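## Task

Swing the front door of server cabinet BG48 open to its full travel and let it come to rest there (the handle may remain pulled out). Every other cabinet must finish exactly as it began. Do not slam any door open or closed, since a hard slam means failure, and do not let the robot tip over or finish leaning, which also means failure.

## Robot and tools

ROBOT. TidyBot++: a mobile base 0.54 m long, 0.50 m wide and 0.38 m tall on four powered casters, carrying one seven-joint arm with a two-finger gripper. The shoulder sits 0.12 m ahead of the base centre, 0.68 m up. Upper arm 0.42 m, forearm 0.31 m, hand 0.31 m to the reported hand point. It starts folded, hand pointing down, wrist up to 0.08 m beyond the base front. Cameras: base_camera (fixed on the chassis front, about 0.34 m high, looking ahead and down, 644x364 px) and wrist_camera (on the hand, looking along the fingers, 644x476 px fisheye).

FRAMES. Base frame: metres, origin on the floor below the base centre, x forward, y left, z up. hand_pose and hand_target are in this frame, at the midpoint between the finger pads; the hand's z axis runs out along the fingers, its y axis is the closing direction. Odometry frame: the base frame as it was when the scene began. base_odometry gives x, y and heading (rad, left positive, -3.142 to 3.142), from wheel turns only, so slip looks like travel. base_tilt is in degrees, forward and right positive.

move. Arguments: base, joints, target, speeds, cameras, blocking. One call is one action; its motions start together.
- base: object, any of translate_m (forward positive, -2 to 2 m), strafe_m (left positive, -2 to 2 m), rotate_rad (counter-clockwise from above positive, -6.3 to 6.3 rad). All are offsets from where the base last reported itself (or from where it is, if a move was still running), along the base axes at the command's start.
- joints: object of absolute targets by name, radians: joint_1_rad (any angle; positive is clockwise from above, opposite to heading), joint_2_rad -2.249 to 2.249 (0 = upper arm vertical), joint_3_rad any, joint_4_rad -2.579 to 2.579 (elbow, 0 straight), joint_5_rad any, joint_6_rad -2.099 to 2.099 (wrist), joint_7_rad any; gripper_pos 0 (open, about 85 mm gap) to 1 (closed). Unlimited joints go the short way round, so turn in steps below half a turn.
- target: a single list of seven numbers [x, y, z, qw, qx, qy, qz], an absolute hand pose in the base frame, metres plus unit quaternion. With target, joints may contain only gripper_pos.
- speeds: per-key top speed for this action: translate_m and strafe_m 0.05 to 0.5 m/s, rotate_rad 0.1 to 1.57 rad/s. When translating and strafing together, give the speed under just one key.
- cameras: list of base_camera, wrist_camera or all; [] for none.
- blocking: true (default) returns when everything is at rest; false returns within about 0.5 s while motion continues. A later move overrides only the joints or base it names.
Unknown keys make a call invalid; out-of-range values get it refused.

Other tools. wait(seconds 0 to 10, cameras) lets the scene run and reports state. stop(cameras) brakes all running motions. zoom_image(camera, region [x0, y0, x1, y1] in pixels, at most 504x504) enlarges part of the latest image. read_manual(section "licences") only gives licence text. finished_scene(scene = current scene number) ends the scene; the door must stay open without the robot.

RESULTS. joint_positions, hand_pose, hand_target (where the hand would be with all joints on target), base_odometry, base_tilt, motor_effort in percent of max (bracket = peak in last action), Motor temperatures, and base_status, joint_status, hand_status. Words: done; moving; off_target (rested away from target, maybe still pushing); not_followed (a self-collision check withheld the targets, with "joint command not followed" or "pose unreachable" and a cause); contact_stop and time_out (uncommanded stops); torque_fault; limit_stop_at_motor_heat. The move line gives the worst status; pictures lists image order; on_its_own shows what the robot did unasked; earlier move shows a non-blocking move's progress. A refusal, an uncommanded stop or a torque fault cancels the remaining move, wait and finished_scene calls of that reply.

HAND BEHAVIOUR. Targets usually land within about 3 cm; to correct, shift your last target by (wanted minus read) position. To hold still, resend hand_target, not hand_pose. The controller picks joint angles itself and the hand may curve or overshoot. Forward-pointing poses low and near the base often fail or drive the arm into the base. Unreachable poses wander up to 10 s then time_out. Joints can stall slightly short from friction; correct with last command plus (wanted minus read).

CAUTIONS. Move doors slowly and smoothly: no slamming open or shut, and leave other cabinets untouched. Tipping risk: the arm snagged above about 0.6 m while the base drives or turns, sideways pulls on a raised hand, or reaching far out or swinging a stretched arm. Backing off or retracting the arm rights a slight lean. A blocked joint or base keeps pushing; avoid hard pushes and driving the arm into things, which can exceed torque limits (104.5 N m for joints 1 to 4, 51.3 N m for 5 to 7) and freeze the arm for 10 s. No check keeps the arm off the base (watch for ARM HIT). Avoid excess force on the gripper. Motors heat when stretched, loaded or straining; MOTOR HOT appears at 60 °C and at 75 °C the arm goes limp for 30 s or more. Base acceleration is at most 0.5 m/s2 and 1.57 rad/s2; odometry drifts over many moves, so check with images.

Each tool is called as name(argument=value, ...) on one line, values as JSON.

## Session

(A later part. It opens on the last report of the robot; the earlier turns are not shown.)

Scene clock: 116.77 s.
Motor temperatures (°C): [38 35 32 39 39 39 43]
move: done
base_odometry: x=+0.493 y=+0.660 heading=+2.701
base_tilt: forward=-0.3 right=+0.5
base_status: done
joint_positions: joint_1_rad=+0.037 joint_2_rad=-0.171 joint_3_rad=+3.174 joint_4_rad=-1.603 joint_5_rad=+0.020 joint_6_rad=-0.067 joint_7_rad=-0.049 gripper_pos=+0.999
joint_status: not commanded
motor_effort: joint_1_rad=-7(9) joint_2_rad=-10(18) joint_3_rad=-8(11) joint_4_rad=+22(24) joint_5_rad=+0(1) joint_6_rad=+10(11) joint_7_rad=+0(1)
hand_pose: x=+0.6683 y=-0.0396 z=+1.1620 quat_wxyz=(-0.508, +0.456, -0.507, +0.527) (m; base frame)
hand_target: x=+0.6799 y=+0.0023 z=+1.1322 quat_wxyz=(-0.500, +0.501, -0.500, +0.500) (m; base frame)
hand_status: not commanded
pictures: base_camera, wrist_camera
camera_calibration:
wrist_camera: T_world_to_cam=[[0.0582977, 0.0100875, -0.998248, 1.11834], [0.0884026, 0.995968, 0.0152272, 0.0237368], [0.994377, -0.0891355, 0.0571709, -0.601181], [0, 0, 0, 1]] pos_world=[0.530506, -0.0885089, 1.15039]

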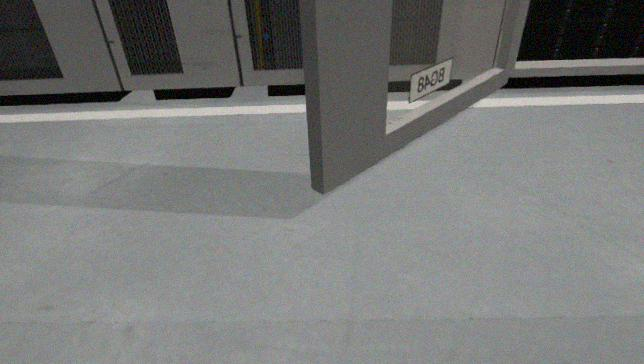

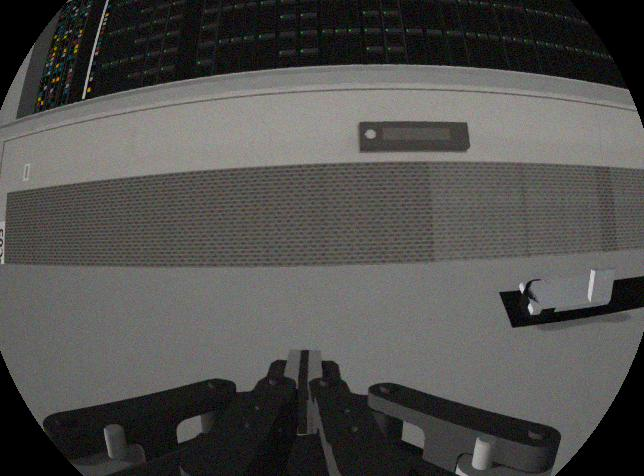

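move(base={"strafe_m": 0.015, "translate_m": 0.01}, speeds={"strafe_m": 0.05}, cameras=["base_camera"])

Scene clock: 118.03 s.
Motor temperatures (°C): [38 35 32 39 39 39 43]
move: done
base_odometry: x=+0.478 y=+0.651 heading=+2.701
base_tilt: forward=-0.2 right=+0.5
base_status: done
joint_positions: joint_1_rad=+0.050 joint_2_rad=-0.183 joint_3_rad=+3.190 joint_4_rad=-1.606 joint_5_rad=+0.020 joint_6_rad=-0.072 joint_7_rad=-0.049 gripper_pos=+0.999
joint_status: not commanded
motor_effort: joint_1_rad=-9(12) joint_2_rad=-8(11) joint_3_rad=-11(14) joint_4_rad=+22(24) joint_5_rad=+0(1) joint_6_rad=+9(11) joint_7_rad=+0(1)
hand_pose: x=+0.6615 y=-0.0564 z=+1.1654 quat_wxyz=(-0.502, +0.447, -0.513, +0.534) (m; base frame)
hand_target: x=+0.6799 y=+0.0023 z=+1.1322 quat_wxyz=(-0.500, +0.501, -0.500, +0.500) (m; base frame)
hand_status: not commanded
pictures: base_camera

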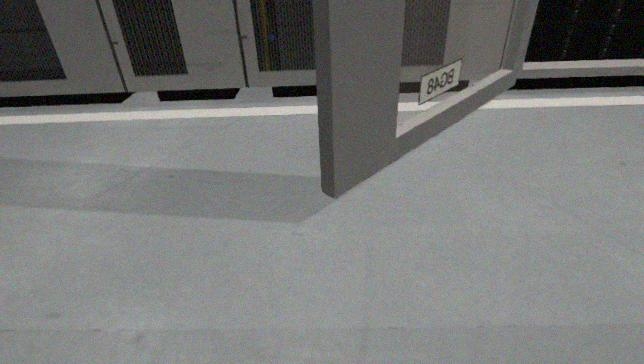

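move(base={"strafe_m": -0.10, "translate_m": -0.09}, speeds={"strafe_m": 0.1}, cameras=["base_camera", "wrist_camera"])

Scene clock: 120.53 s.
Motor temperatures (°C): [38 35 32 39 39 39 43]
move: done
base_odometry: x=+0.602 y=+0.703 heading=+2.701
base_tilt: forward=-0.2 right=+0.6
base_status: done
joint_positions: joint_1_rad=+0.006 joint_2_rad=-0.160 joint_3_rad=+3.153 joint_4_rad=-1.606 joint_5_rad=+0.020 joint_6_rad=-0.072 joint_7_rad=-0.049 gripper_pos=+0.999
joint_status: not commanded
motor_effort: joint_1_rad=+0(9) joint_2_rad=-16(17) joint_3_rad=+0(11) joint_4_rad=+22(22) joint_5_rad=+1(1) joint_6_rad=+9(9) joint_7_rad=+0(1)
hand_pose: x=+0.6750 y=-0.0097 z=+1.1523 quat_wxyz=(-0.516, +0.475, -0.499, +0.510) (m; base frame)
hand_target: x=+0.6799 y=+0.0023 z=+1.1322 quat_wxyz=(-0.500, +0.501, -0.500, +0.500) (m; base frame)
hand_status: not commanded
pictures: base_camera, wrist_camera
camera_calibration:
wrist_camera: T_world_to_cam=[[0.0385686, 0.0097082, -0.999209, 1.1224], [0.0374539, 0.999236, 0.0111542, 0.0326192], [0.998554, -0.0378545, 0.0381755, -0.585074], [0, 0, 0, 1]] pos_world=[0.539716, -0.0656384, 1.14348]

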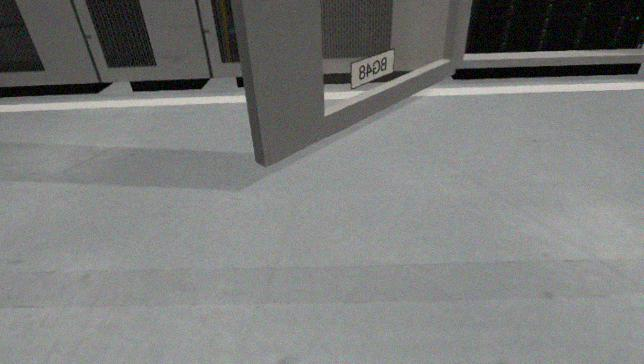

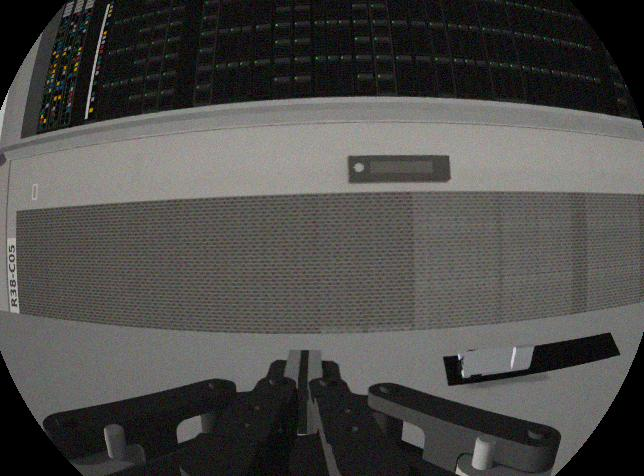

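wait(seconds=0.5, cameras=["base_camera"])

Scene clock: 121.30 s.
Motor temperatures (°C): [38 35 32 39 39 39 43]
base_odometry: x=+0.602 y=+0.703 heading=+2.701
base_tilt: forward=-0.3 right=+0.6
base_status: done
joint_positions: joint_1_rad=+0.006 joint_2_rad=-0.160 joint_3_rad=+3.153 joint_4_rad=-1.606 joint_5_rad=+0.020 joint_6_rad=-0.072 joint_7_rad=-0.049 gripper_pos=+0.999
joint_status: not commanded
motor_effort: joint_1_rad=+0(9) joint_2_rad=-16(17) joint_3_rad=-1(11) joint_4_rad=+22(22) joint_5_rad=+0(1) joint_6_rad=+9(9) joint_7_rad=+1(1)
hand_pose: x=+0.6750 y=-0.0097 z=+1.1523 quat_wxyz=(-0.516, +0.475, -0.499, +0.510) (m; base frame)
hand_target: x=+0.6799 y=+0.0023 z=+1.1322 quat_wxyz=(-0.500, +0.501, -0.500, +0.500) (m; base frame)
hand_status: not commanded
wait: 0.50 s; at rest from the start
pictures: base_camera

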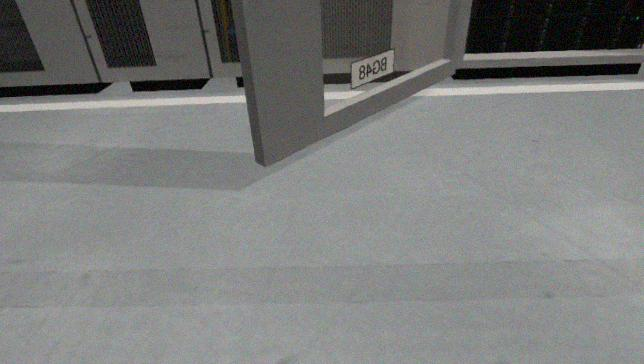

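finished_scene(scene=2)

The scene is finished: the task was done.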